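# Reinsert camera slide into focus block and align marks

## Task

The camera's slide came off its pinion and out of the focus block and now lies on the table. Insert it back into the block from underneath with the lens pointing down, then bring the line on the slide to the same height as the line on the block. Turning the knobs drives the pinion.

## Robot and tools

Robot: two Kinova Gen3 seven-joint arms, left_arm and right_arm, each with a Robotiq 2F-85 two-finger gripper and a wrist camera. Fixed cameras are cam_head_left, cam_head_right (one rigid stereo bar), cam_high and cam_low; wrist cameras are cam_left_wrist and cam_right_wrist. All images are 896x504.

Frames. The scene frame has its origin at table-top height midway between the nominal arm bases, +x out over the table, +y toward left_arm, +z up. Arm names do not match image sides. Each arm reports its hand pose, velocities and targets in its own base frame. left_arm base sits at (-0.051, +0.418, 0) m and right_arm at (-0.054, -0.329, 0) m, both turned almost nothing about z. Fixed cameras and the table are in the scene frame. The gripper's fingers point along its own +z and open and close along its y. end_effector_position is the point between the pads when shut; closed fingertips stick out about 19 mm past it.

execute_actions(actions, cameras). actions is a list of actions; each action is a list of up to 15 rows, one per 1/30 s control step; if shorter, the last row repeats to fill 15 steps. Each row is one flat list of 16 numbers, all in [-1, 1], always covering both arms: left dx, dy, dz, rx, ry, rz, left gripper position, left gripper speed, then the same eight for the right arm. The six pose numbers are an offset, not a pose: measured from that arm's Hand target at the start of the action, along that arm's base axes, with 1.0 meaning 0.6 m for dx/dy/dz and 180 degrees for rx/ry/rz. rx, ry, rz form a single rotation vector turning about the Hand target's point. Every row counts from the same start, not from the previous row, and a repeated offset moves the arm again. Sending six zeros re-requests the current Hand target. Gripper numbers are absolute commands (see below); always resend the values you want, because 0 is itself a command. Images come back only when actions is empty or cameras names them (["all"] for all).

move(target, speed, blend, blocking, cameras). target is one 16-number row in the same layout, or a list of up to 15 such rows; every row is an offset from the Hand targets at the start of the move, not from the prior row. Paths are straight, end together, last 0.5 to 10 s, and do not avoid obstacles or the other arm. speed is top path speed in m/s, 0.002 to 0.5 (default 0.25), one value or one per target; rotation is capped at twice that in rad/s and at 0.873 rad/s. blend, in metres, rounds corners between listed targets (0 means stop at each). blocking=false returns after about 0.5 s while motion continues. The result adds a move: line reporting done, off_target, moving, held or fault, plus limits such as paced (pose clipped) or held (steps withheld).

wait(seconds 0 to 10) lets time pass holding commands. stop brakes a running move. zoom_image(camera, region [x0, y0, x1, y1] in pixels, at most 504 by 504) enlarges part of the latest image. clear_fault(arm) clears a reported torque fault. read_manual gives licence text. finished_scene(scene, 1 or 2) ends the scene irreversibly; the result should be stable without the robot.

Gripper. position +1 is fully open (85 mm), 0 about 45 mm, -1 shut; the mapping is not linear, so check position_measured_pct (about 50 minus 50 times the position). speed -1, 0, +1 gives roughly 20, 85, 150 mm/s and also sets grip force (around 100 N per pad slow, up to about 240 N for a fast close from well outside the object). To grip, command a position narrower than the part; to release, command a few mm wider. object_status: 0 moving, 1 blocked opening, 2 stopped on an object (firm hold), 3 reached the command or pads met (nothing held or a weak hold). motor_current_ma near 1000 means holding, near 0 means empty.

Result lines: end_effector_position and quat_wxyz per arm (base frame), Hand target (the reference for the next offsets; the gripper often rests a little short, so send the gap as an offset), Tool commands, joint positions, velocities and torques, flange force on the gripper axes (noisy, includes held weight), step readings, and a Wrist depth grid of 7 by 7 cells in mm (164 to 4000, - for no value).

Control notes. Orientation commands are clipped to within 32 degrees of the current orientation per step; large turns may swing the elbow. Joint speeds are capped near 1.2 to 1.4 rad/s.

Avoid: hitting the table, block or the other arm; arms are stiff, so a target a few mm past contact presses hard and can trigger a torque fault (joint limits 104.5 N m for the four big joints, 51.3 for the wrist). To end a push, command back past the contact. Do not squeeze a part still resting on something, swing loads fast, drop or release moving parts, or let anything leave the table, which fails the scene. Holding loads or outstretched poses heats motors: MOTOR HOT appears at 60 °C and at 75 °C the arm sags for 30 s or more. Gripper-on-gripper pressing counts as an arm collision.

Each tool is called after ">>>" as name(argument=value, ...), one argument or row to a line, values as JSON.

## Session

>>> execute_actions(
  actions=[],
)

>>> zoom_image(
  camera="cam_head_right",
  region=[320, 180, 520, 380],
)

Scene clock: 0.00 s.
left_arm: end_effector_position=(+0.6458, -0.1248, +0.3855) position_measured_pct=0.0 object_status=3 motor_current_ma=0 end_effector_quat_wxyz=(+0.155, +0.972, -0.132, +0.120) | right_arm: end_effector_position=(+0.6257, +0.3226, +0.3135) position_measured_pct=0.0 object_status=3 motor_current_ma=0 end_effector_quat_wxyz=(-0.244, +0.524, +0.734, +0.356)
Joint positions: left_arm=[0.133 0.752 -0.479 0.59 0.7 1.68 4.377] | right_arm=[-0.197 0.85 0.075 0.896 -0.969 1.34 0.388]
Joint velocities: within noise
Joint torques (N m): no reading
Flange force (N): no reading
Wrist depth (mm): cam_left_wrist=[548 569 597 624 655 694 734 / 535 559 585 611 638 672 713 / 525 548 570 597 625 654 688 / 515 537 561 585 606 638 674 / 504 525 548 571 593 620 656 / 493 515 533 558 580 607 639 / 483 503 522 545 564 589 620] | cam_right_wrist=[225 198 213 951 1026 2521 2833 / 197 188 - 844 920 993 2271 / 198 203 206 767 821 890 960 / 214 218 - 697 739 797 850 / 229 233 607 638 682 721 761 / 245 254 561 590 624 657 692 / 290 275 523 547 576 604 641]
Hand target: left_arm +0.6458, -0.1248, +0.3855; +0.155, +0.972, -0.132, +0.120 | right_arm +0.6257, +0.3226, +0.3135; -0.244, +0.524, +0.734, +0.356
Tool commands: left_gripper/position=+1.0 left_gripper/speed=+1.0 right_gripper/position=+1.0 right_gripper/speed=+1.0
camera_calibration:
cam_left_wrist: T_world_to_cam=[[-0.29315, -0.91709, 0.270201, -0.027567], [-0.935862, 0.217461, -0.277261, 0.795979], [0.195515, -0.33415, -0.922018, 0.334492], [0, 0, 0, 1]] pos_world=[0.671447, -0.0866057, 0.53655]
cam_right_wrist: T_world_to_cam=[[0.937688, 0.221301, 0.267893, -0.740036], [0.347349, -0.617962, -0.705317, 0.259254], [0.00946056, 0.754419, -0.656324, 0.105819], [0, 0, 0, 1]] pos_world=[0.60287, 0.244148, 0.450558]

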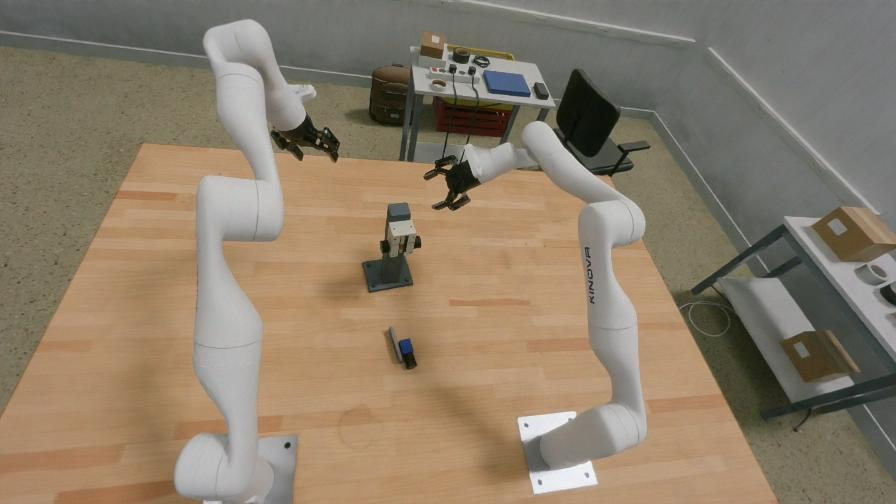

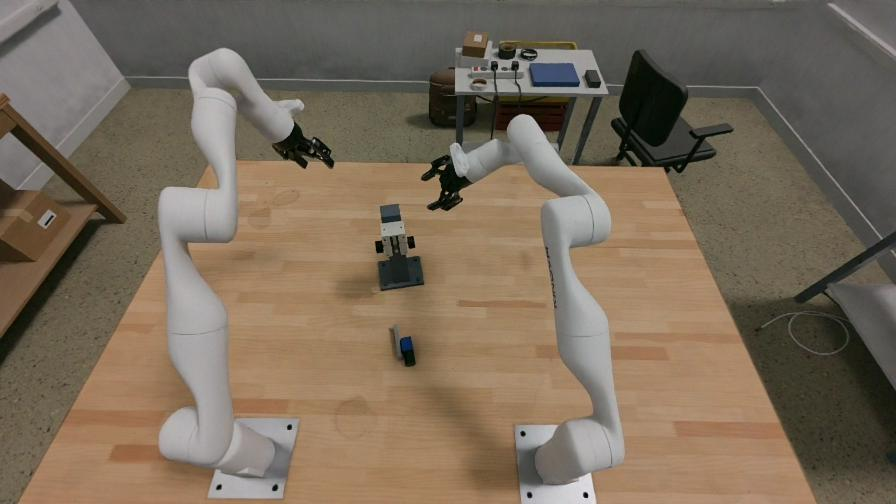

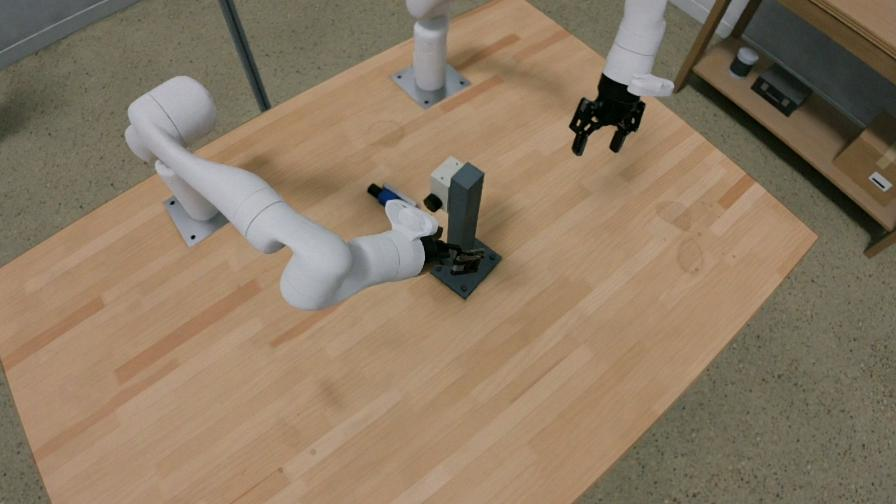

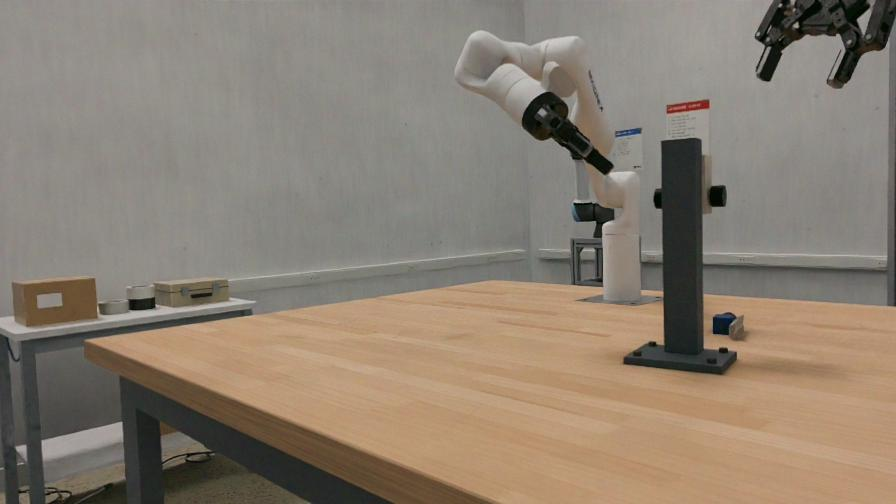

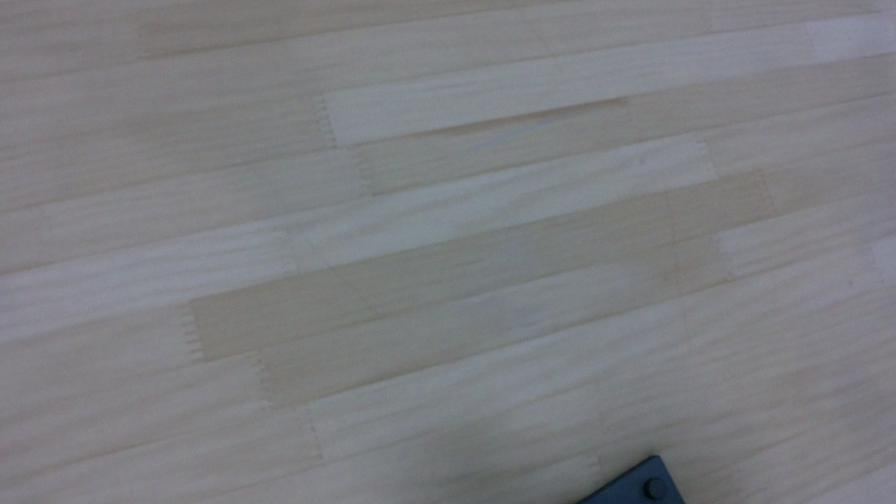

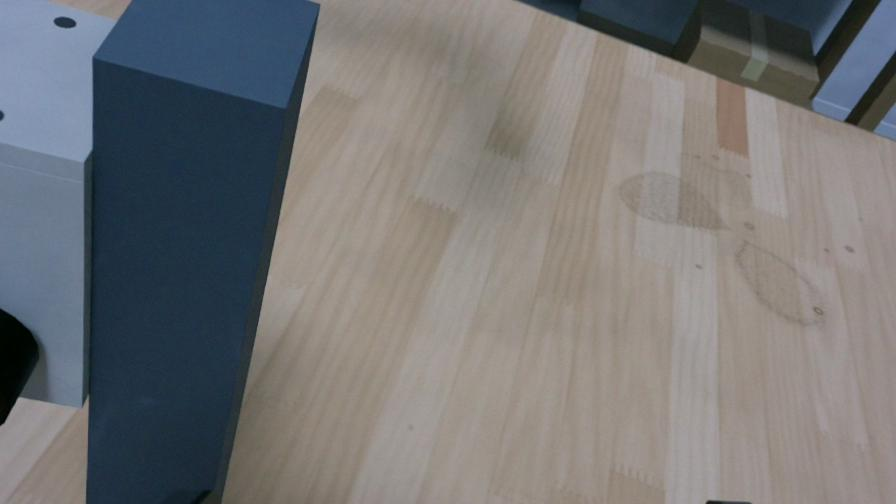

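Scaled by 2.520 from the camera's 896x504 image, which has a finer 1280x720 frame.

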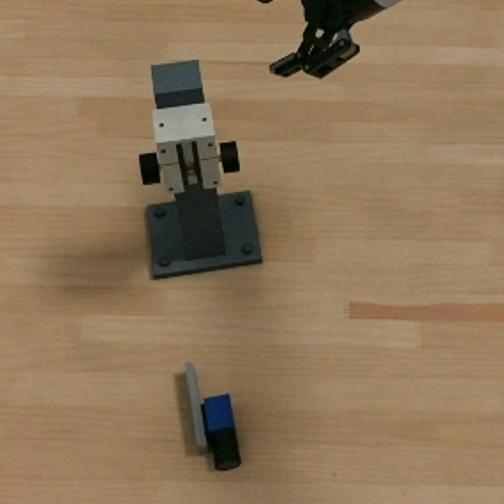

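>>> move(
  target=[
    [-0.5,0.05,-0.05,0.0995,0.077,0.0847,1,1,0,-0.45,0.05,0,0,0,1,1],
    [-0.66,-0.372,-0.226,0.0995,0.077,0.0847,1,1,-0.2,-0.5,0,0,0,0,1,1],
  ],
  blend=0.05,
  cameras=["cam_left_wrist","cam_head_right"],
)

Scene clock: 27.80 s.
left_arm: end_effector_position=(+0.2498, -0.3480, +0.2499) position_measured_pct=0.0 object_status=3 motor_current_ma=0 end_effector_quat_wxyz=(+0.001, +1.000, +0.000, +0.000) | right_arm: end_effector_position=(+0.5057, +0.0227, +0.3135) position_measured_pct=0.0 object_status=3 motor_current_ma=0 end_effector_quat_wxyz=(-0.244, +0.524, +0.734, +0.356)
Joint positions: left_arm=[1.196 0.358 -0.423 1.623 0.156 1.193 5.451] | right_arm=[0.301 0.647 0.122 1.294 -0.878 1.634 0.887]
Joint torques (N m): left_arm=[0.6 -14.7 -4.15 -7.38 0.21 -0.42 -0.18] | right_arm=[0.94 -18.61 0.08 -5.4 -2.29 1.11 0.25]
Flange force (N): left_arm=[2.1 3.7 -2.8] | right_arm=[0.8 7.5 -3.7]
Wrist depth (mm): cam_left_wrist=[393 393 394 394 396 396 396 / 393 393 394 395 395 395 397 / 393 394 394 396 396 396 397 / 394 394 394 368 396 396 398 / 394 396 393 367 395 397 398 / 397 395 394 395 396 397 397 / 396 395 394 396 397 397 399] | cam_right_wrist=[767 811 884 934 447 1109 1253 / 695 734 789 853 501 987 1092 / 631 628 718 758 535 885 955 / 589 608 653 674 686 794 851 / 545 575 601 619 669 719 761 / 508 533 558 591 611 656 691 / 479 499 522 547 577 604 641]
Hand target: left_arm +0.2497, -0.3480, +0.2499; +0.001, +1.000, +0.000, +0.000 | right_arm +0.5057, +0.0226, +0.3135; -0.244, +0.524, +0.734, +0.356
Off the commanded pose: left_arm 0.000 m, 0 deg | right_arm 0.000 m, 0 deg.
move: done
camera_calibration:
cam_left_wrist: T_world_to_cam=[[0.000300581, -1, 0.000906811, -0.346471], [-0.999992, -0.000304148, -0.00393638, 0.308221], [0.00393665, -0.000905621, -0.999992, 0.395667], [0, 0, 0, 1]] pos_world=[0.306765, -0.346018, 0.397191]
Images, in order (width x height): cam_head_right 896x504, cam_left_wrist 896x504.

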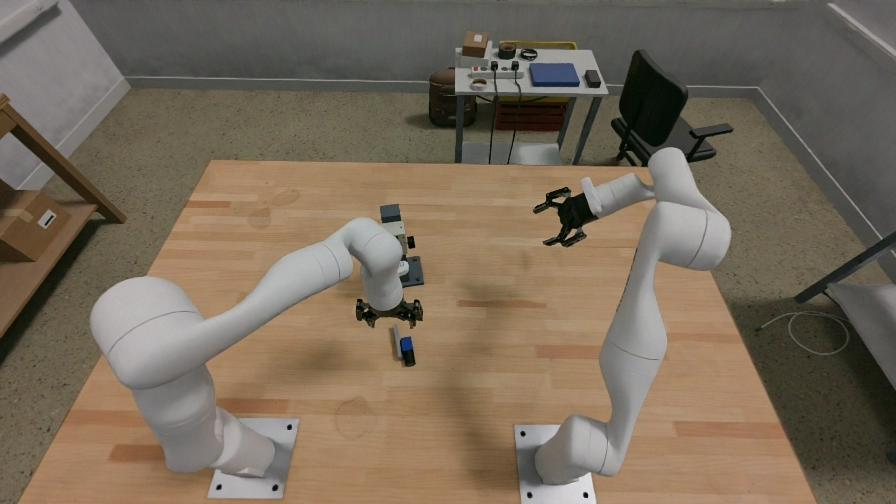

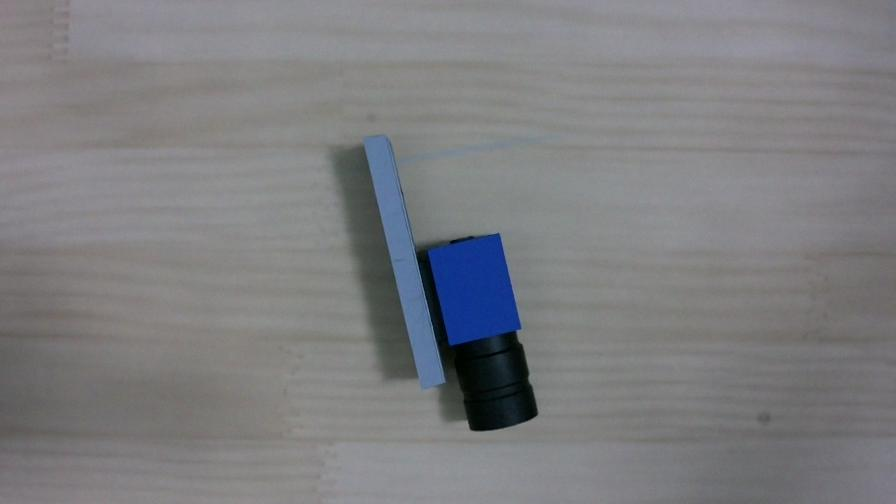

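>>> move(
  target=[-0.006,-0.0307,-0.3,0,0,0.07,1,1,0,0,0,0,0,0,1,1],
  cameras=["cam_left_wrist"],
)

Scene clock: 36.20 s.
left_arm: end_effector_position=(+0.2461, -0.3664, +0.0699) position_measured_pct=0.0 object_status=3 motor_current_ma=0 end_effector_quat_wxyz=(+0.001, +0.994, +0.110, +0.000) | right_arm: end_effector_position=(+0.5057, +0.0226, +0.3135) position_measured_pct=0.0 object_status=3 motor_current_ma=0 end_effector_quat_wxyz=(-0.244, +0.524, +0.734, +0.356)
Joint positions: left_arm=[1.182 0.648 -0.381 1.839 0.349 0.72 5.538] | right_arm=[0.301 0.647 0.122 1.294 -0.878 1.634 0.887]
Joint torques (N m): left_arm=[0.57 -17.21 -4.73 -4.55 0.26 -0.43 -0.14] | right_arm=[0.96 -18.57 0.09 -5.35 -2.28 1.08 0.26]
Flange force (N): left_arm=[3.0 3.7 0.8] | right_arm=[0.9 7.7 -3.8]
Wrist depth (mm): cam_left_wrist=[214 214 215 215 215 216 216 / 214 215 215 215 216 216 216 / 214 214 215 215 215 216 216 / 215 215 215 184 216 216 216 / 215 215 189 184 216 216 216 / 215 215 215 184 215 216 216 / 214 215 215 187 216 216 216] | cam_right_wrist=[507 815 878 935 448 1118 1253 / 490 736 790 856 500 994 1094 / 604 632 715 761 535 889 955 / 588 608 653 675 689 792 850 / 544 575 603 620 670 721 761 / 509 534 558 589 608 655 694 / 479 499 523 548 575 604 639]
Hand target: left_arm +0.2461, -0.3664, +0.0699; +0.001, +0.994, +0.110, +0.000 | right_arm +0.5057, +0.0226, +0.3135; -0.244, +0.524, +0.734, +0.356
Off the commanded pose: left_arm 0.000 m, 0 deg | right_arm 0.000 m, 0 deg.
move: done
camera_calibration:
cam_left_wrist: T_world_to_cam=[[0.218418, -0.975855, 0.000900595, -0.409656], [-0.975847, -0.21842, -0.00393898, 0.218048], [0.00404058, -0.0000184977, -0.999992, 0.215965], [0, 0, 0, 1]] pos_world=[0.301385, -0.352135, 0.217191]
Images, in order (width x height): cam_left_wrist 896x504.

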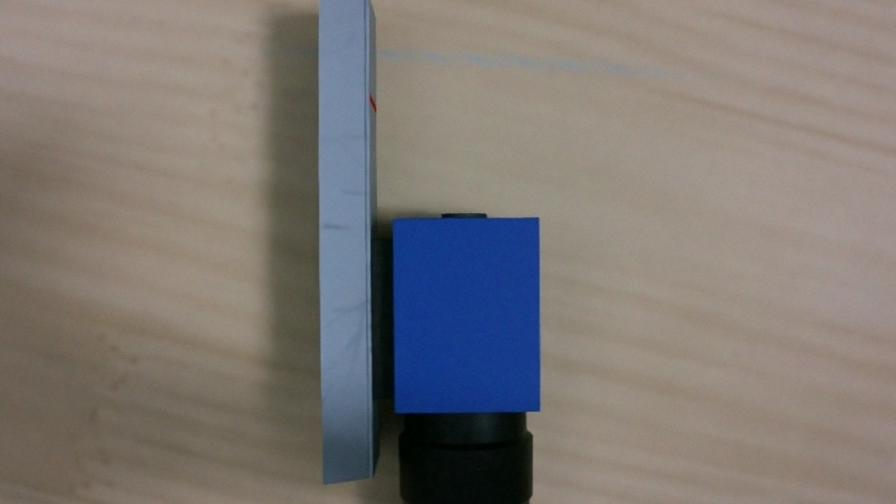

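>>> move(
  target=[
    [-0.0047,-0.0043,0,0,0,0.002,1,1,0,0,0,0,0,0,1,1],
    [-0.0047,-0.0043,-0.08,0,0,0.002,1,1,0,0,0,0,0,0,1,1],
  ],
  speed=0.07,
  cameras=["cam_left_wrist","cam_high"],
)

>>> zoom_image(
  camera="cam_high",
  region=[330, 130, 470, 240],
)

Scene clock: 41.87 s.
left_arm: end_effector_position=(+0.2433, -0.3690, +0.0219) position_measured_pct=0.0 object_status=3 motor_current_ma=0 end_effector_quat_wxyz=(+0.001, +0.994, +0.113, +0.000) | right_arm: end_effector_position=(+0.5057, +0.0226, +0.3135) position_measured_pct=0.0 object_status=3 motor_current_ma=0 end_effector_quat_wxyz=(-0.244, +0.524, +0.734, +0.356)
Joint positions: left_arm=[1.157 0.741 -0.334 1.866 0.404 0.601 5.506] | right_arm=[0.301 0.647 0.122 1.294 -0.878 1.634 0.887]
Joint torques (N m): left_arm=[0.57 -18.27 -4.76 -3.58 0.32 -0.41 -0.17] | right_arm=[0.99 -18.59 0.05 -5.35 -2.28 1.13 0.26]
Flange force (N): left_arm=[3.2 3.4 2.7] | right_arm=[0.9 7.7 -3.7]
Wrist depth (mm): cam_left_wrist=[167 167 - 167 167 167 168 / 167 167 - 167 167 168 168 / 167 167 - 167 167 167 168 / 167 167 - - 168 168 168 / 167 167 - - 168 168 168 / 167 167 - - 168 168 168 / 167 167 - - 168 168 168] | cam_right_wrist=[495 494 884 938 448 1116 1251 / 521 718 791 852 500 990 1091 / 550 629 715 763 536 888 957 / 580 609 653 673 686 795 849 / 545 574 601 621 669 720 761 / 508 536 558 590 611 655 691 / 479 499 522 547 577 603 642]
Hand target: left_arm +0.2433, -0.3690, +0.0219; +0.001, +0.994, +0.113, +0.000 | right_arm +0.5057, +0.0226, +0.3135; -0.244, +0.524, +0.734, +0.356
Off the commanded pose: left_arm 0.000 m, 0 deg | right_arm 0.000 m, 0 deg.
move: done
camera_calibration:
cam_left_wrist: T_world_to_cam=[[0.224521, -0.974469, 0.000874141, -0.412451], [-0.974461, -0.224522, -0.00388467, 0.21195], [0.00398175, 0.0000203717, -0.999992, 0.168009], [0, 0, 0, 1]] pos_world=[0.298472, -0.354337, 0.169191]
Images, in order (width x height): cam_high 896x504, cam_left_wrist 896x504.

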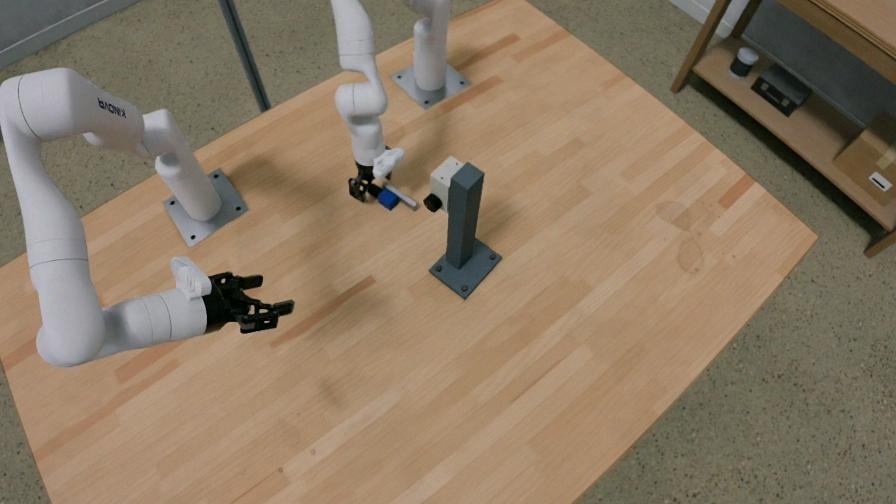

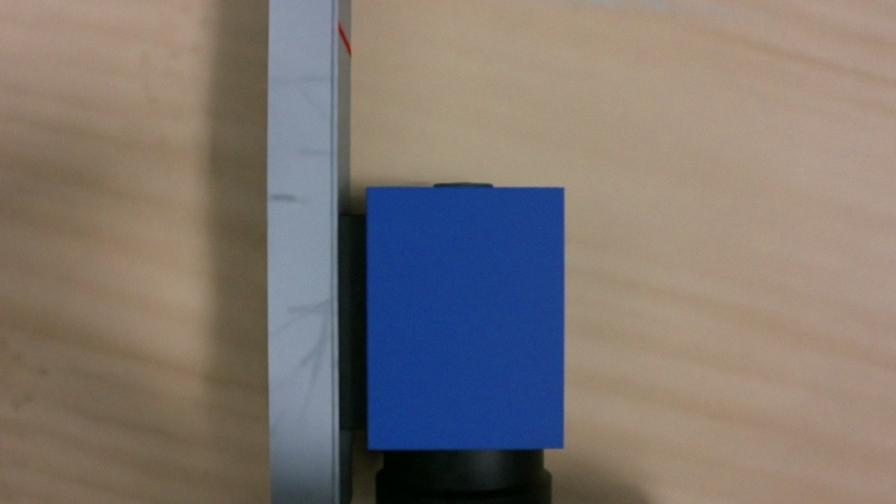

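Scaled by 3.600 from the camera's 896x504 image, which has a finer 1280x720 frame.

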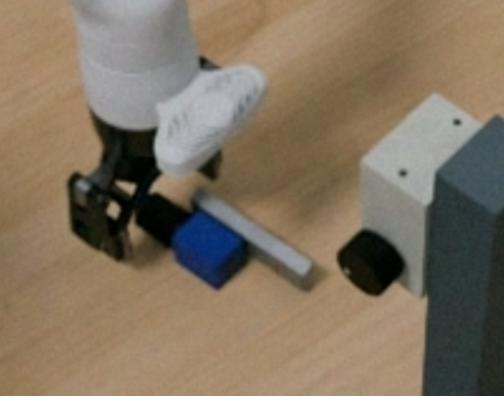

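>>> move(
  target=[
    [0,0,0,0,0,0,-0.55,-1,0,0,0,0,0,0,1,1],
    [0,0,0.15,0,0,0,-0.55,-1,0,0,0,0,0,0,1,1],
  ],
  speed=0.1,
  cameras=["cam_left_wrist","cam_head_right"],
)

>>> zoom_image(
  camera="cam_head_right",
  region=[340, 270, 460, 400],
)

Scene clock: 50.03 s.
left_arm: end_effector_position=(+0.2433, -0.3690, +0.1118) position_measured_pct=67.5 object_status=2 motor_current_ma=1000 end_effector_quat_wxyz=(+0.001, +0.994, +0.113, +0.000) | right_arm: end_effector_position=(+0.5057, +0.0226, +0.3135) position_measured_pct=0.0 object_status=3 motor_current_ma=0 end_effector_quat_wxyz=(-0.244, +0.524, +0.734, +0.356)
Joint positions: left_arm=[1.217 0.576 -0.417 1.797 0.304 0.831 5.591] | right_arm=[0.301 0.647 0.122 1.294 -0.878 1.634 0.887]
Joint torques (N m): left_arm=[0.65 -18.59 -5.08 -6.25 0.19 -0.5 -0.14] | right_arm=[0.97 -18.59 0.1 -5.3 -2.29 1.11 0.25]
Flange force (N): left_arm=[3.0 4.6 4.1] | right_arm=[0.8 7.9 -3.8]
Wrist depth (mm): cam_left_wrist=[255 - 256 256 257 256 257 / 256 - 256 257 257 257 258 / 255 - 257 257 257 257 258 / 256 - - - 258 258 258 / 256 - - - - 258 258 / 256 - - - - 258 258 / 256 - - - - 258 258] | cam_right_wrist=[490 815 878 933 448 1118 1249 / 662 551 789 853 500 990 1091 / 639 668 717 761 536 886 954 / 586 623 653 675 688 795 846 / 545 575 601 619 670 716 763 / 508 533 557 588 610 658 691 / 480 499 523 544 574 603 641]
Hand target: left_arm +0.2433, -0.3690, +0.1119; +0.001, +0.994, +0.113, +0.000 | right_arm +0.5057, +0.0226, +0.3135; -0.244, +0.524, +0.734, +0.356
Off the commanded pose: left_arm 0.000 m, 0 deg | right_arm 0.000 m, 0 deg.
move: done
camera_calibration:
cam_left_wrist: T_world_to_cam=[[0.22452, -0.974469, 0.000776703, -0.412505], [-0.974461, -0.224522, -0.00390712, 0.212305], [0.00398175, 0.000120361, -0.999992, 0.257944], [0, 0, 0, 1]] pos_world=[0.298472, -0.354337, 0.259092]
Images, in order (width x height): cam_head_right 896x504, cam_left_wrist 896x504.

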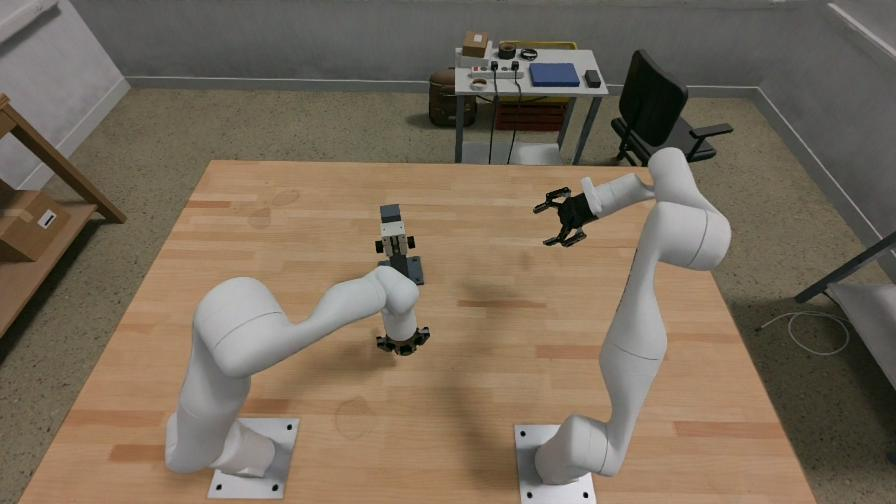

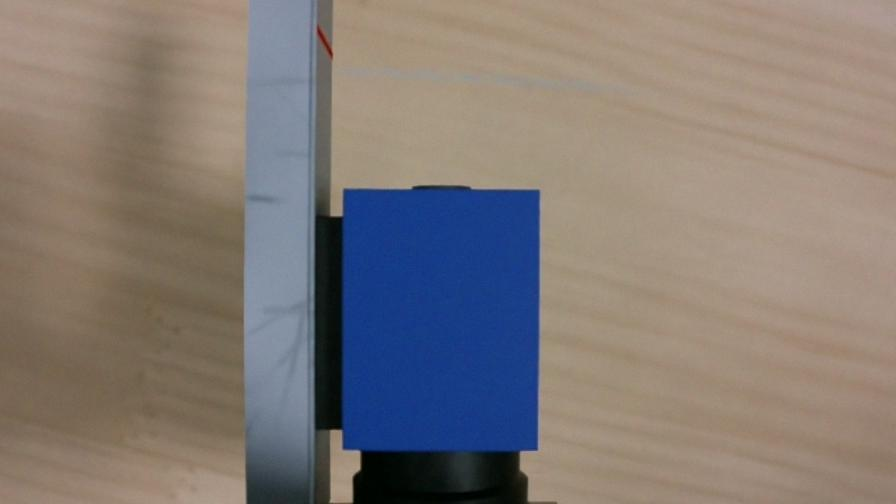

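Scaled by 3.877 from the camera's 896x504 image, which has a finer 1280x720 frame.

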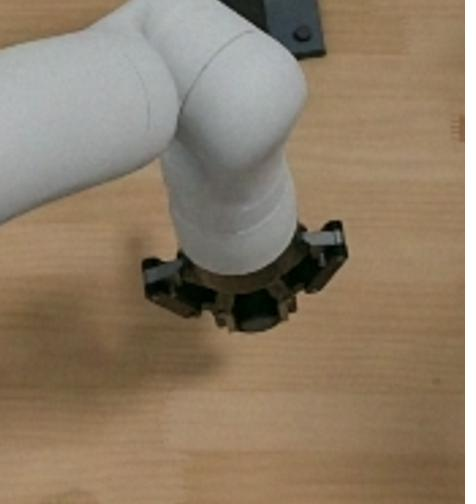

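>>> move(
  target=[
    [0.083,0.05,0.117,-0.2994,-0.4573,-0.3943,-0.55,-1,0,0,0,0,0,0,1,1],
    [0.2537,0.0508,0.0137,-0.2994,-0.4573,-0.3943,-0.55,-1,0,0,0,0,0,0,1,1],
  ],
  speed=0.15,
  cameras=["all"],
)

Scene clock: 78.50 s.
left_arm: end_effector_position=(+0.3955, -0.3385, +0.1201) position_measured_pct=67.5 object_status=2 motor_current_ma=1000 end_effector_quat_wxyz=(+0.452, +0.544, -0.452, +0.544) | right_arm: end_effector_position=(+0.5057, +0.0226, +0.3135) position_measured_pct=0.0 object_status=3 motor_current_ma=0 end_effector_quat_wxyz=(-0.244, +0.524, +0.734, +0.356)
Joint positions: left_arm=[0.345 1.266 -0.404 2.089 -1.213 -1.995 4.682] | right_arm=[0.301 0.647 0.122 1.294 -0.878 1.634 0.887]
Joint torques (N m): left_arm=[0.46 -20.87 -2.42 1.48 0.19 -4.42 -0.22] | right_arm=[0.96 -18.57 0.08 -5.33 -2.28 1.12 0.23]
Flange force (N): left_arm=[-7.8 -4.1 4.4] | right_arm=[0.8 7.7 -3.8]
Wrist depth (mm): cam_left_wrist=[- - 3084 3128 3055 3014 2786 / 3453 3234 3234 3172 3028 2921 2895 / 3349 3266 3128 3188 2973 2987 2947 / 3400 - - 3172 3070 2908 2883 / 3266 - - - - 2934 2883 / 981 - - - - 976 1094 / 733 - - - - 732 679] | cam_right_wrist=[763 813 628 627 448 1118 1256 / 694 733 556 831 499 991 1096 / 639 671 700 759 535 888 955 / 588 621 653 674 686 795 848 / 545 574 601 620 670 719 762 / 508 533 558 589 612 656 694 / 479 500 524 546 576 604 639]
Hand target: left_arm +0.3955, -0.3385, +0.1201; +0.452, +0.544, -0.452, +0.544 | right_arm +0.5057, +0.0226, +0.3135; -0.244, +0.524, +0.734, +0.356
Off the commanded pose: left_arm 0.000 m, 0 deg | right_arm 0.000 m, 0 deg.
move: done
camera_calibration:
cam_left_wrist: T_world_to_cam=[[-0.982949, -0.183877, 0.000707903, 0.328201], [-0.0000461774, -0.003603, -0.999994, 0.176584], [0.183878, -0.982943, 0.00353307, -0.258828], [0, 0, 0, 1]] pos_world=[0.370206, -0.193428, 0.177265]
cam_right_wrist: T_world_to_cam=[[0.937681, 0.221349, 0.26788, -0.561111], [0.347372, -0.617831, -0.70542, 0.11559], [0.00936068, 0.754513, -0.656219, 0.333287], [0, 0, 0, 1]] pos_world=[0.48287, -0.0558526, 0.450559]

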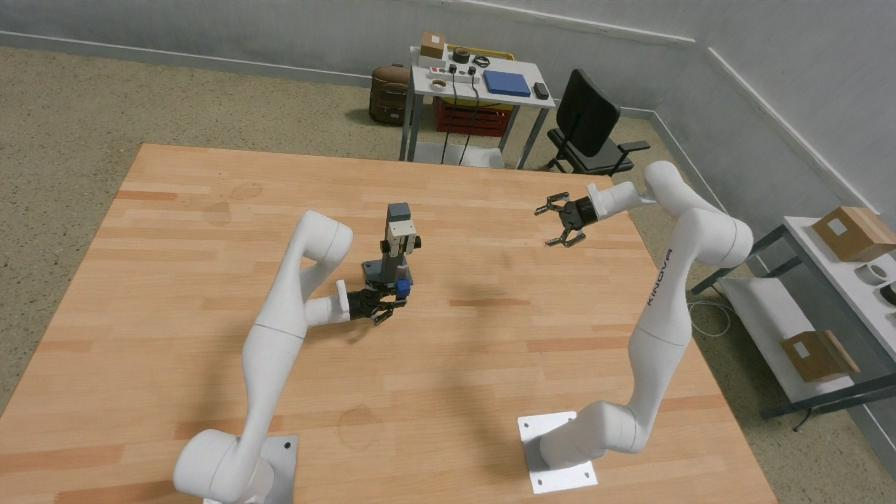

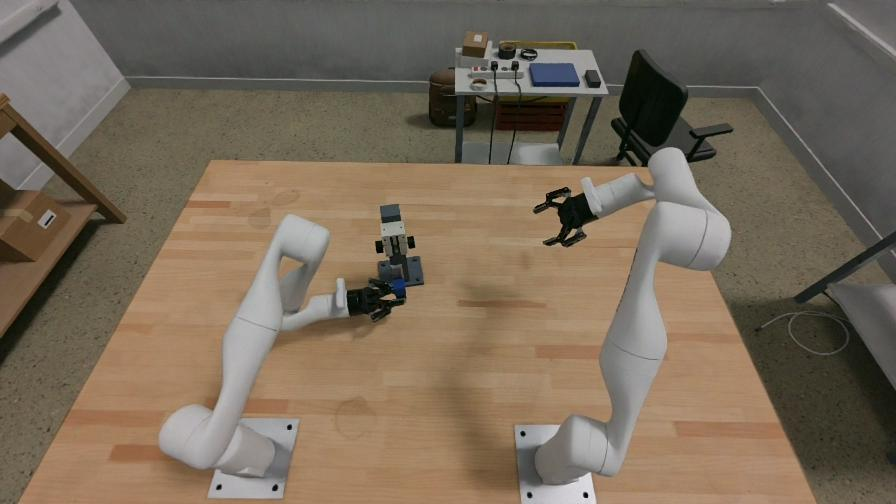

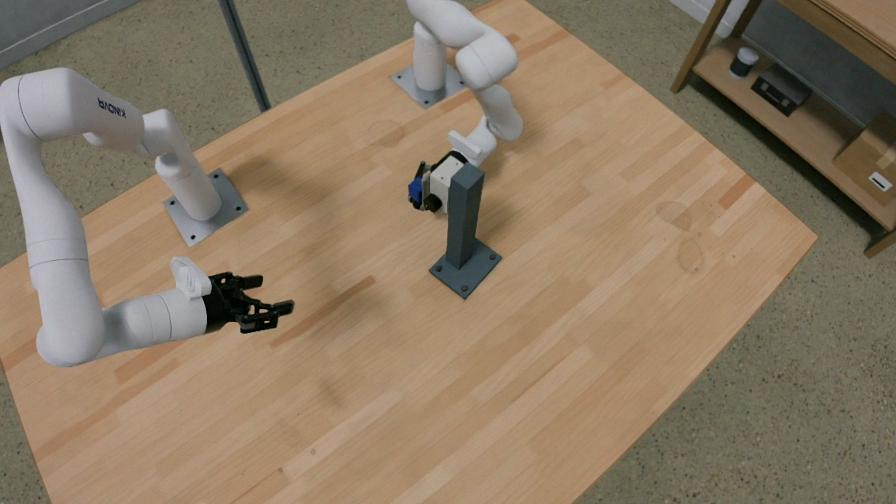

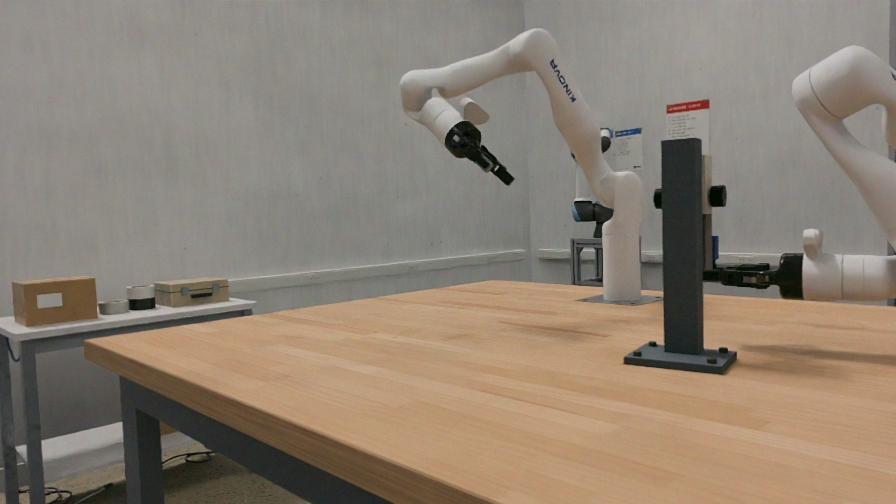

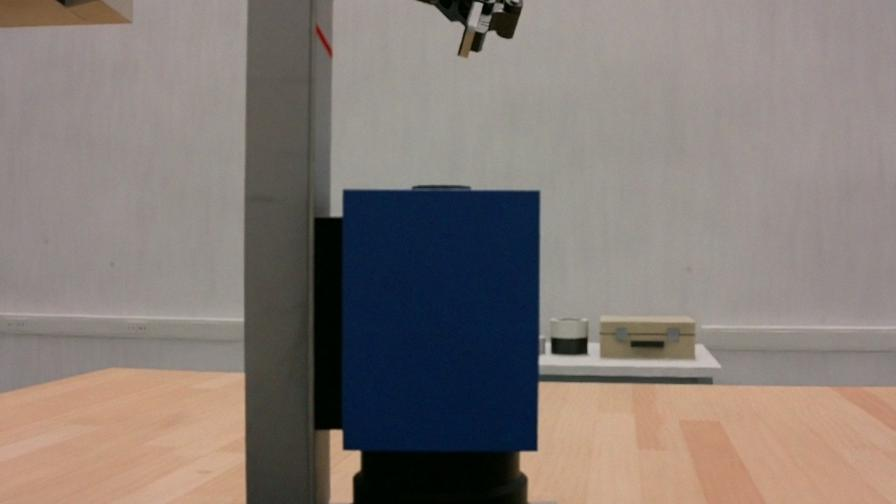

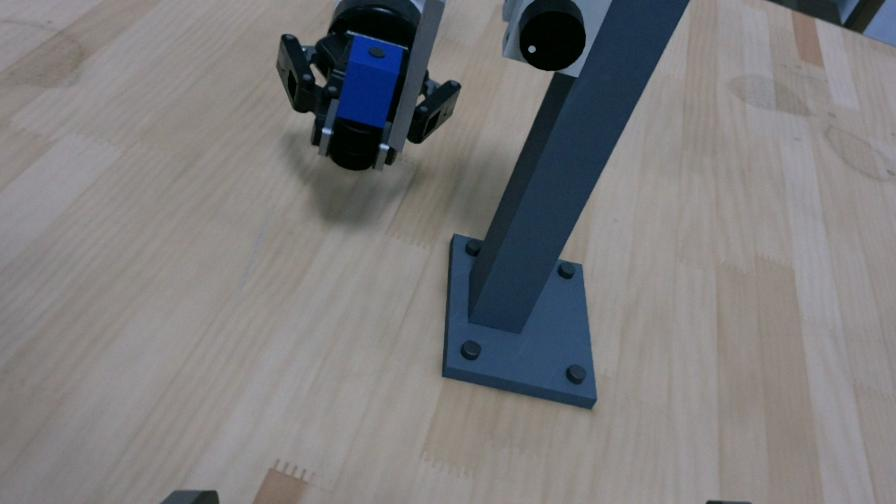

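>>> move(
  target=[
    [0,0,0,0,0,0,-0.55,-1,-0.395,0.1,-0.1,0.127,-0.0321,-0.228,1,1],
    [0,0,0,0,0,0,-0.55,-1,-0.395,0.58,-0.2725,0.254,-0.0642,-0.456,1,1],
  ],
  blend=0.05,
  cameras=["cam_right_wrist","cam_head_right"],
)

>>> zoom_image(
  camera="cam_right_wrist",
  region=[300, 50, 600, 350],
)

Scene clock: 93.87 s.
left_arm: end_effector_position=(+0.3955, -0.3385, +0.1201) position_measured_pct=67.5 object_status=2 motor_current_ma=1000 end_effector_quat_wxyz=(+0.452, +0.544, -0.452, +0.544) | right_arm: end_effector_position=(+0.2787, +0.3692, +0.1732) position_measured_pct=0.0 object_status=3 motor_current_ma=0 end_effector_quat_wxyz=(-0.274, +0.609, +0.226, +0.710)
Joint positions: left_arm=[0.345 1.266 -0.404 2.089 -1.213 -1.995 4.682] | right_arm=[-0.283 2.123 -1.13 2.531 -2.165 2.077 3.48]
Joint torques (N m): left_arm=[0.66 -21.01 -2.42 1.49 0.21 -4.36 -0.23] | right_arm=[7.72 27.21 -3.54 6.11 2.21 -1.06 0.23]
Flange force (N): left_arm=[-8.3 -4.2 3.9] | right_arm=[50.5 4.9 75.7]
Flange force when the fault began (N): right_arm=[34.1 104.6 179.7]
Wrist depth (mm): cam_left_wrist=[- - 3172 3055 2947 2921 2821 / 3435 3266 3266 3070 3070 2947 2921 / 3435 3234 3203 3172 3000 2895 2908 / 3418 - - 3098 3028 2908 2858 / 3366 - - - - 444 418 / 972 - - - - 412 876 / 737 - - - - 399 429] | cam_right_wrist=[407 359 376 - 3623 3234 2934 / 2870 367 392 - 3663 344 322 / 2786 374 3900 - 3643 341 319 / 378 383 3767 - 357 338 312 / 380 390 3725 - 3546 287 349 / 384 399 3565 3947 3603 284 348 / 411 321 337 3789 259 251 344]
Hand target: left_arm +0.3955, -0.3385, +0.1201; +0.452, +0.544, -0.452, +0.544 | right_arm +0.2787, +0.3692, +0.1732; -0.274, +0.609, +0.226, +0.710 (not the last commanded pose)
Tool commands: left_gripper/position=-0.55 left_gripper/speed=-1.0 right_gripper/position=+1.0 right_gripper/speed=+1.0
Off the commanded pose: left_arm 0.000 m, 0 deg | right_arm 0.025 m, 33 deg.
TORQUE FAULT: joint 2 (shoulder) of the right arm strayed more than 5 degrees from its planned motion, and that arm stopped. A torque fault puts only its own arm into a fault stop. That arm's remaining commands of this call were not run. That arm may still press on what stopped it. That arm is still stopped at the end of this call. While its stop runs, that arm, its gripper or tool too, takes no new command.
CLEAR FAULT: the right arm stays stopped (ARMSTATE_IN_FAULT) until you call clear_fault(arm="right_arm").
TORQUE WARNING: the torque sensor of joint 2 (shoulder) of the right arm reached its warning level (56.7 N m).
move: fault (right_arm); limits=paced
camera_calibration:
cam_right_wrist: T_world_to_cam=[[0.675247, -0.737551, 0.00774359, 0.0849038], [0.096152, 0.077611, -0.992336, 0.172538], [0.731298, 0.670816, 0.123324, -0.323416], [0, 0, 0, 1]] pos_world=[0.162593, 0.266183, 0.210443]
Images, in order (width x height): cam_head_right 896x504, cam_right_wrist 896x504.

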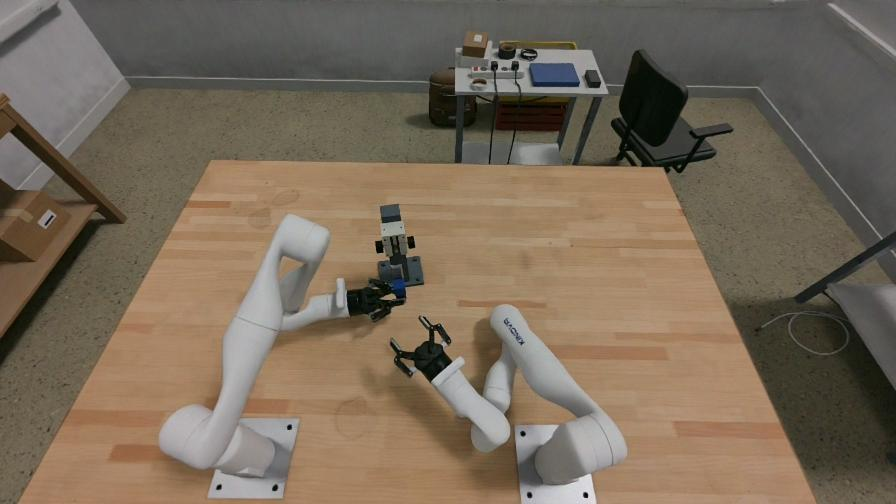

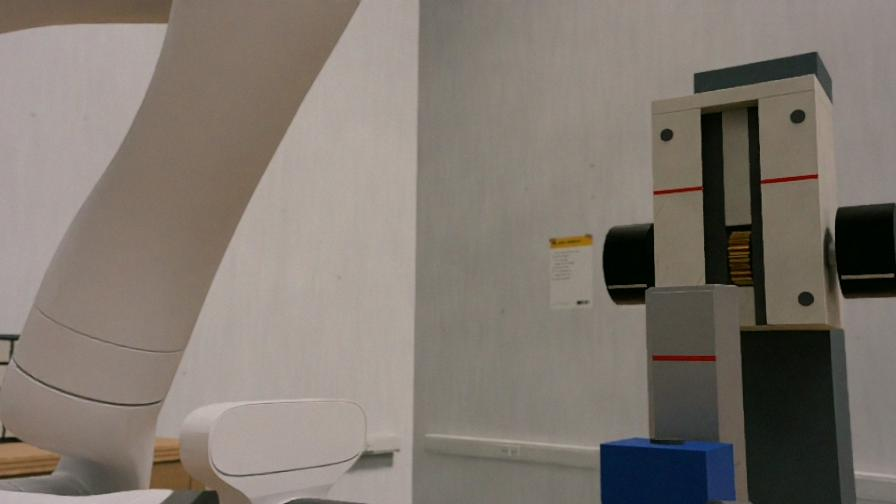

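Scaled by 1.680 from the camera's 896x504 image, which has a finer 1280x720 frame.

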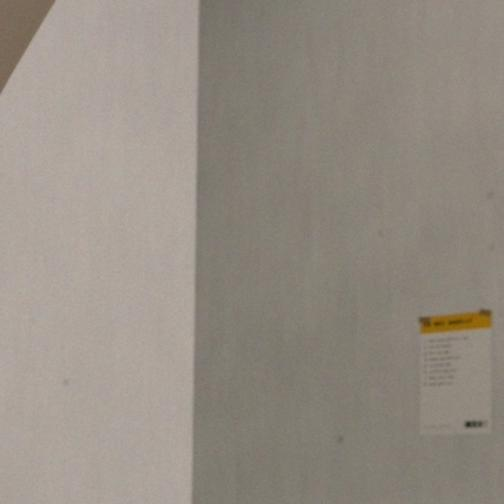

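>>> clear_fault(
  arm="right_arm",
)

>>> move(
  target=[0,0,0,0,0,0,-0.55,-1,0.1,-0.2,0.2,0,0,0,1,1],
  speed=0.1,
  cameras=["cam_head_right","cam_high"],
)

Scene clock: 96.27 s.
left_arm: end_effector_position=(+0.3955, -0.3385, +0.1201) position_measured_pct=67.5 object_status=2 motor_current_ma=1000 end_effector_quat_wxyz=(+0.452, +0.544, -0.452, +0.544) | right_arm: end_effector_position=(+0.2787, +0.3692, +0.1732) position_measured_pct=0.0 object_status=3 motor_current_ma=0 end_effector_quat_wxyz=(-0.274, +0.609, +0.226, +0.710)
Joint positions: left_arm=[0.345 1.266 -0.404 2.089 -1.213 -1.995 4.682] | right_arm=[-0.283 2.123 -1.13 2.531 -2.165 2.077 3.48]
Joint torques (N m): left_arm=[0.58 -20.88 -2.58 1.49 0.14 -4.4 -0.15] | right_arm=[7.73 27.25 -3.56 6.1 2.24 -1.05 0.27]
Flange force (N): left_arm=[-8.1 -4.0 4.4] | right_arm=[50.3 5.0 76.0]
Wrist depth (mm): cam_left_wrist=[- - 3128 3084 3014 3000 2858 / 3453 3234 3172 3157 3041 2934 2870 / 3366 3266 3142 3070 3028 3014 2858 / 3471 - - 3234 3055 2934 2833 / 3400 - - - - 445 418 / 981 - - - - 410 877 / 735 - - - - 399 429] | cam_right_wrist=[407 358 375 - 3643 3219 2908 / 2883 367 390 - 3663 343 322 / 2846 373 3900 - 3603 340 319 / 378 384 3767 - 356 338 312 / 380 390 3704 3900 3663 287 349 / 384 399 3527 3877 3565 285 348 / 410 321 336 3789 259 251 344]
Hand target: left_arm +0.3955, -0.3385, +0.1201; +0.452, +0.544, -0.452, +0.544 | right_arm +0.2787, +0.3692, +0.1732; -0.274, +0.609, +0.226, +0.710 (not the last commanded pose)
Tool commands: left_gripper/position=-0.55 left_gripper/speed=-1.0 right_gripper/position=+1.0 right_gripper/speed=+1.0
Off the commanded pose: left_arm 0.000 m, 0 deg | right_arm 0.025 m, 33 deg.
TORQUE FAULT, CONTINUED: the right arm's stop, for the torque fault of joint 2 (shoulder) that an earlier result reported, is over. The call counts as one of the actions that you can send in this scene. That arm's target is now where it stood when the stop ended, not its last command. That arm's gripper keeps its grip as last carried out, and that arm accepts commands again: back off and push less far.
CLEAR FAULT: your call cleared the right arm's torque fault.

Scene clock: 99.93 s.
left_arm: end_effector_position=(+0.3955, -0.3385, +0.1201) position_measured_pct=67.5 object_status=2 motor_current_ma=1000 end_effector_quat_wxyz=(+0.452, +0.544, -0.452, +0.544) | right_arm: end_effector_position=(+0.3395, +0.2493, +0.2926) position_measured_pct=0.0 object_status=3 motor_current_ma=0 end_effector_quat_wxyz=(-0.362, +0.461, +0.247, +0.772)
Joint positions: left_arm=[0.345 1.266 -0.404 2.089 -1.213 -1.995 4.682] | right_arm=[0.576 1.762 -0.958 2.583 -1.976 1.296 2.884]
Joint torques (N m): left_arm=[0.56 -20.82 -2.4 1.53 0.21 -4.43 -0.14] | right_arm=[1.01 -11 -5.52 7.24 2.23 0.72 0.25]
Flange force (N): left_arm=[-7.9 -4.1 4.1] | right_arm=[-3.5 3.0 6.7]
Wrist depth (mm): cam_left_wrist=[- - 3142 3128 3070 340 314 / 3490 3219 3203 3142 3014 388 343 / 3366 3250 3203 3128 2973 697 350 / 3366 - - 3041 749 720 550 / 3315 - - - - 2895 542 / 981 - - - - 979 1096 / 733 - - - - 739 681] | cam_right_wrist=[3266 3349 3250 3188 3128 3070 3055 / 3203 3546 3643 3684 3565 3546 3366 / 3113 3490 3947 - - 3811 3418 / 3070 3349 3643 - - 3767 3315 / 467 429 3546 - - 3603 3142 / 415 427 3527 3900 - 3435 3113 / 410 425 3418 3767 3970 3435 2934]
Hand target: left_arm +0.3955, -0.3385, +0.1201; +0.452, +0.544, -0.452, +0.544 | right_arm +0.3387, +0.2492, +0.2932; -0.274, +0.609, +0.226, +0.710
Off the commanded pose: left_arm 0.000 m, 0 deg | right_arm 0.001 m, 21 deg.
joint sent to its limit (right arm) — joint 4 (elbow), upper limit, where the elbow is as bent as it goes. The joint targets are off in orientation, not in position.
move: off_target (right_arm)
Images, in order (width x height): cam_head_right 896x504, cam_high 896x504.

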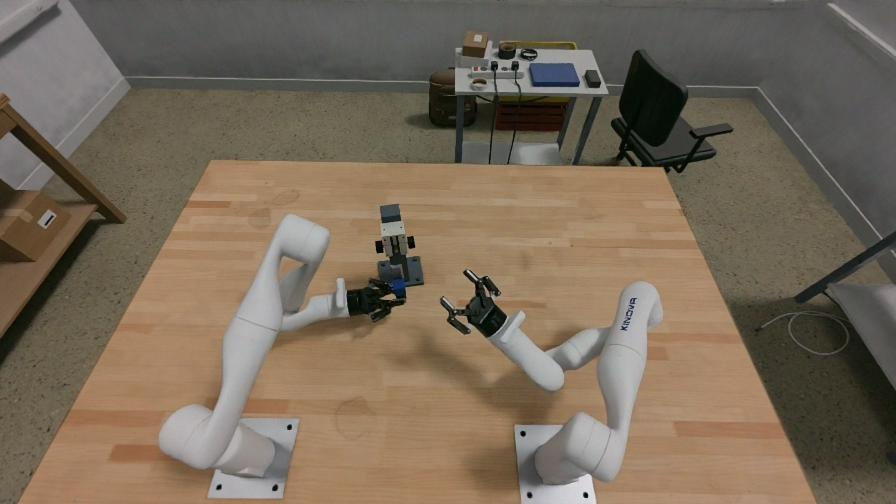

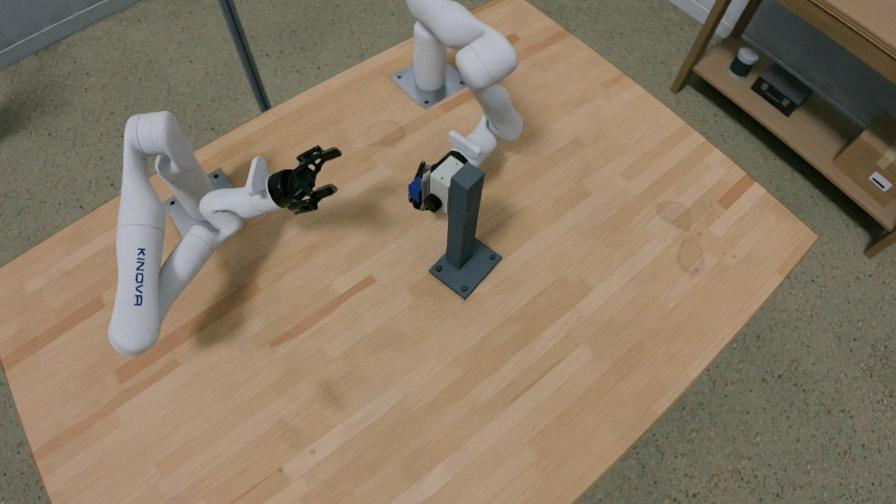

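>>> move(
  target=[0,0,0,0,0,0,-0.55,-1,0.15,-0.25,0.03,-0.498,0.256,0.1735,1,1],
  cameras=["cam_head_right"],
)

Scene clock: 115.00 s.
left_arm: end_effector_position=(+0.3955, -0.3385, +0.1201) position_measured_pct=67.5 object_status=2 motor_current_ma=1000 end_effector_quat_wxyz=(+0.452, +0.544, -0.452, +0.544) | right_arm: end_effector_position=(+0.4287, +0.0992, +0.3112) position_measured_pct=0.0 object_status=3 motor_current_ma=0 end_effector_quat_wxyz=(+0.000, +0.747, +0.665, +0.001)
Joint positions: left_arm=[0.345 1.266 -0.404 2.089 -1.213 -1.995 4.682] | right_arm=[0.523 0.752 -1.597 1.425 -2.382 -1.694 2.058]
Joint torques (N m): left_arm=[0.63 -20.9 -2.49 1.53 0.19 -4.38 -0.2] | right_arm=[0.83 -13.8 -5.57 -4.37 -0.28 -0.01 0.24]
Flange force (N): left_arm=[-8.1 -4.3 4.2] | right_arm=[4.8 6.1 -6.0]
Wrist depth (mm): cam_left_wrist=[- - 3203 3157 3028 2870 2870 / 3400 3234 3172 3188 2987 2947 2846 / 3471 3266 3266 3142 3014 3014 2846 / 3418 - - 3084 2987 2921 2858 / 3383 - - - - 2921 2908 / 972 - - - - 972 1089 / 735 - - - - 733 677] | cam_right_wrist=[461 460 458 457 457 458 455 / 460 459 459 458 459 458 456 / 461 461 459 458 458 458 457 / 461 462 461 459 459 459 457 / 463 461 460 461 460 460 459 / 462 463 462 462 460 462 459 / 464 464 463 463 461 461 460]
Hand target: left_arm +0.3955, -0.3385, +0.1201; +0.452, +0.544, -0.452, +0.544 | right_arm +0.4287, +0.0992, +0.3112; +0.000, +0.747, +0.665, +0.001
Off the commanded pose: left_arm 0.000 m, 0 deg | right_arm 0.000 m, 0 deg.
move: done
Images, in order (width x height): cam_head_right 896x504.

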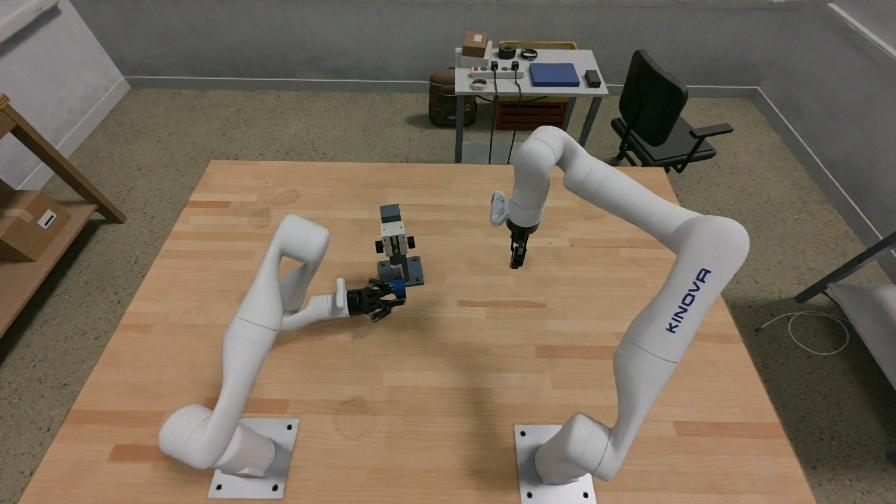

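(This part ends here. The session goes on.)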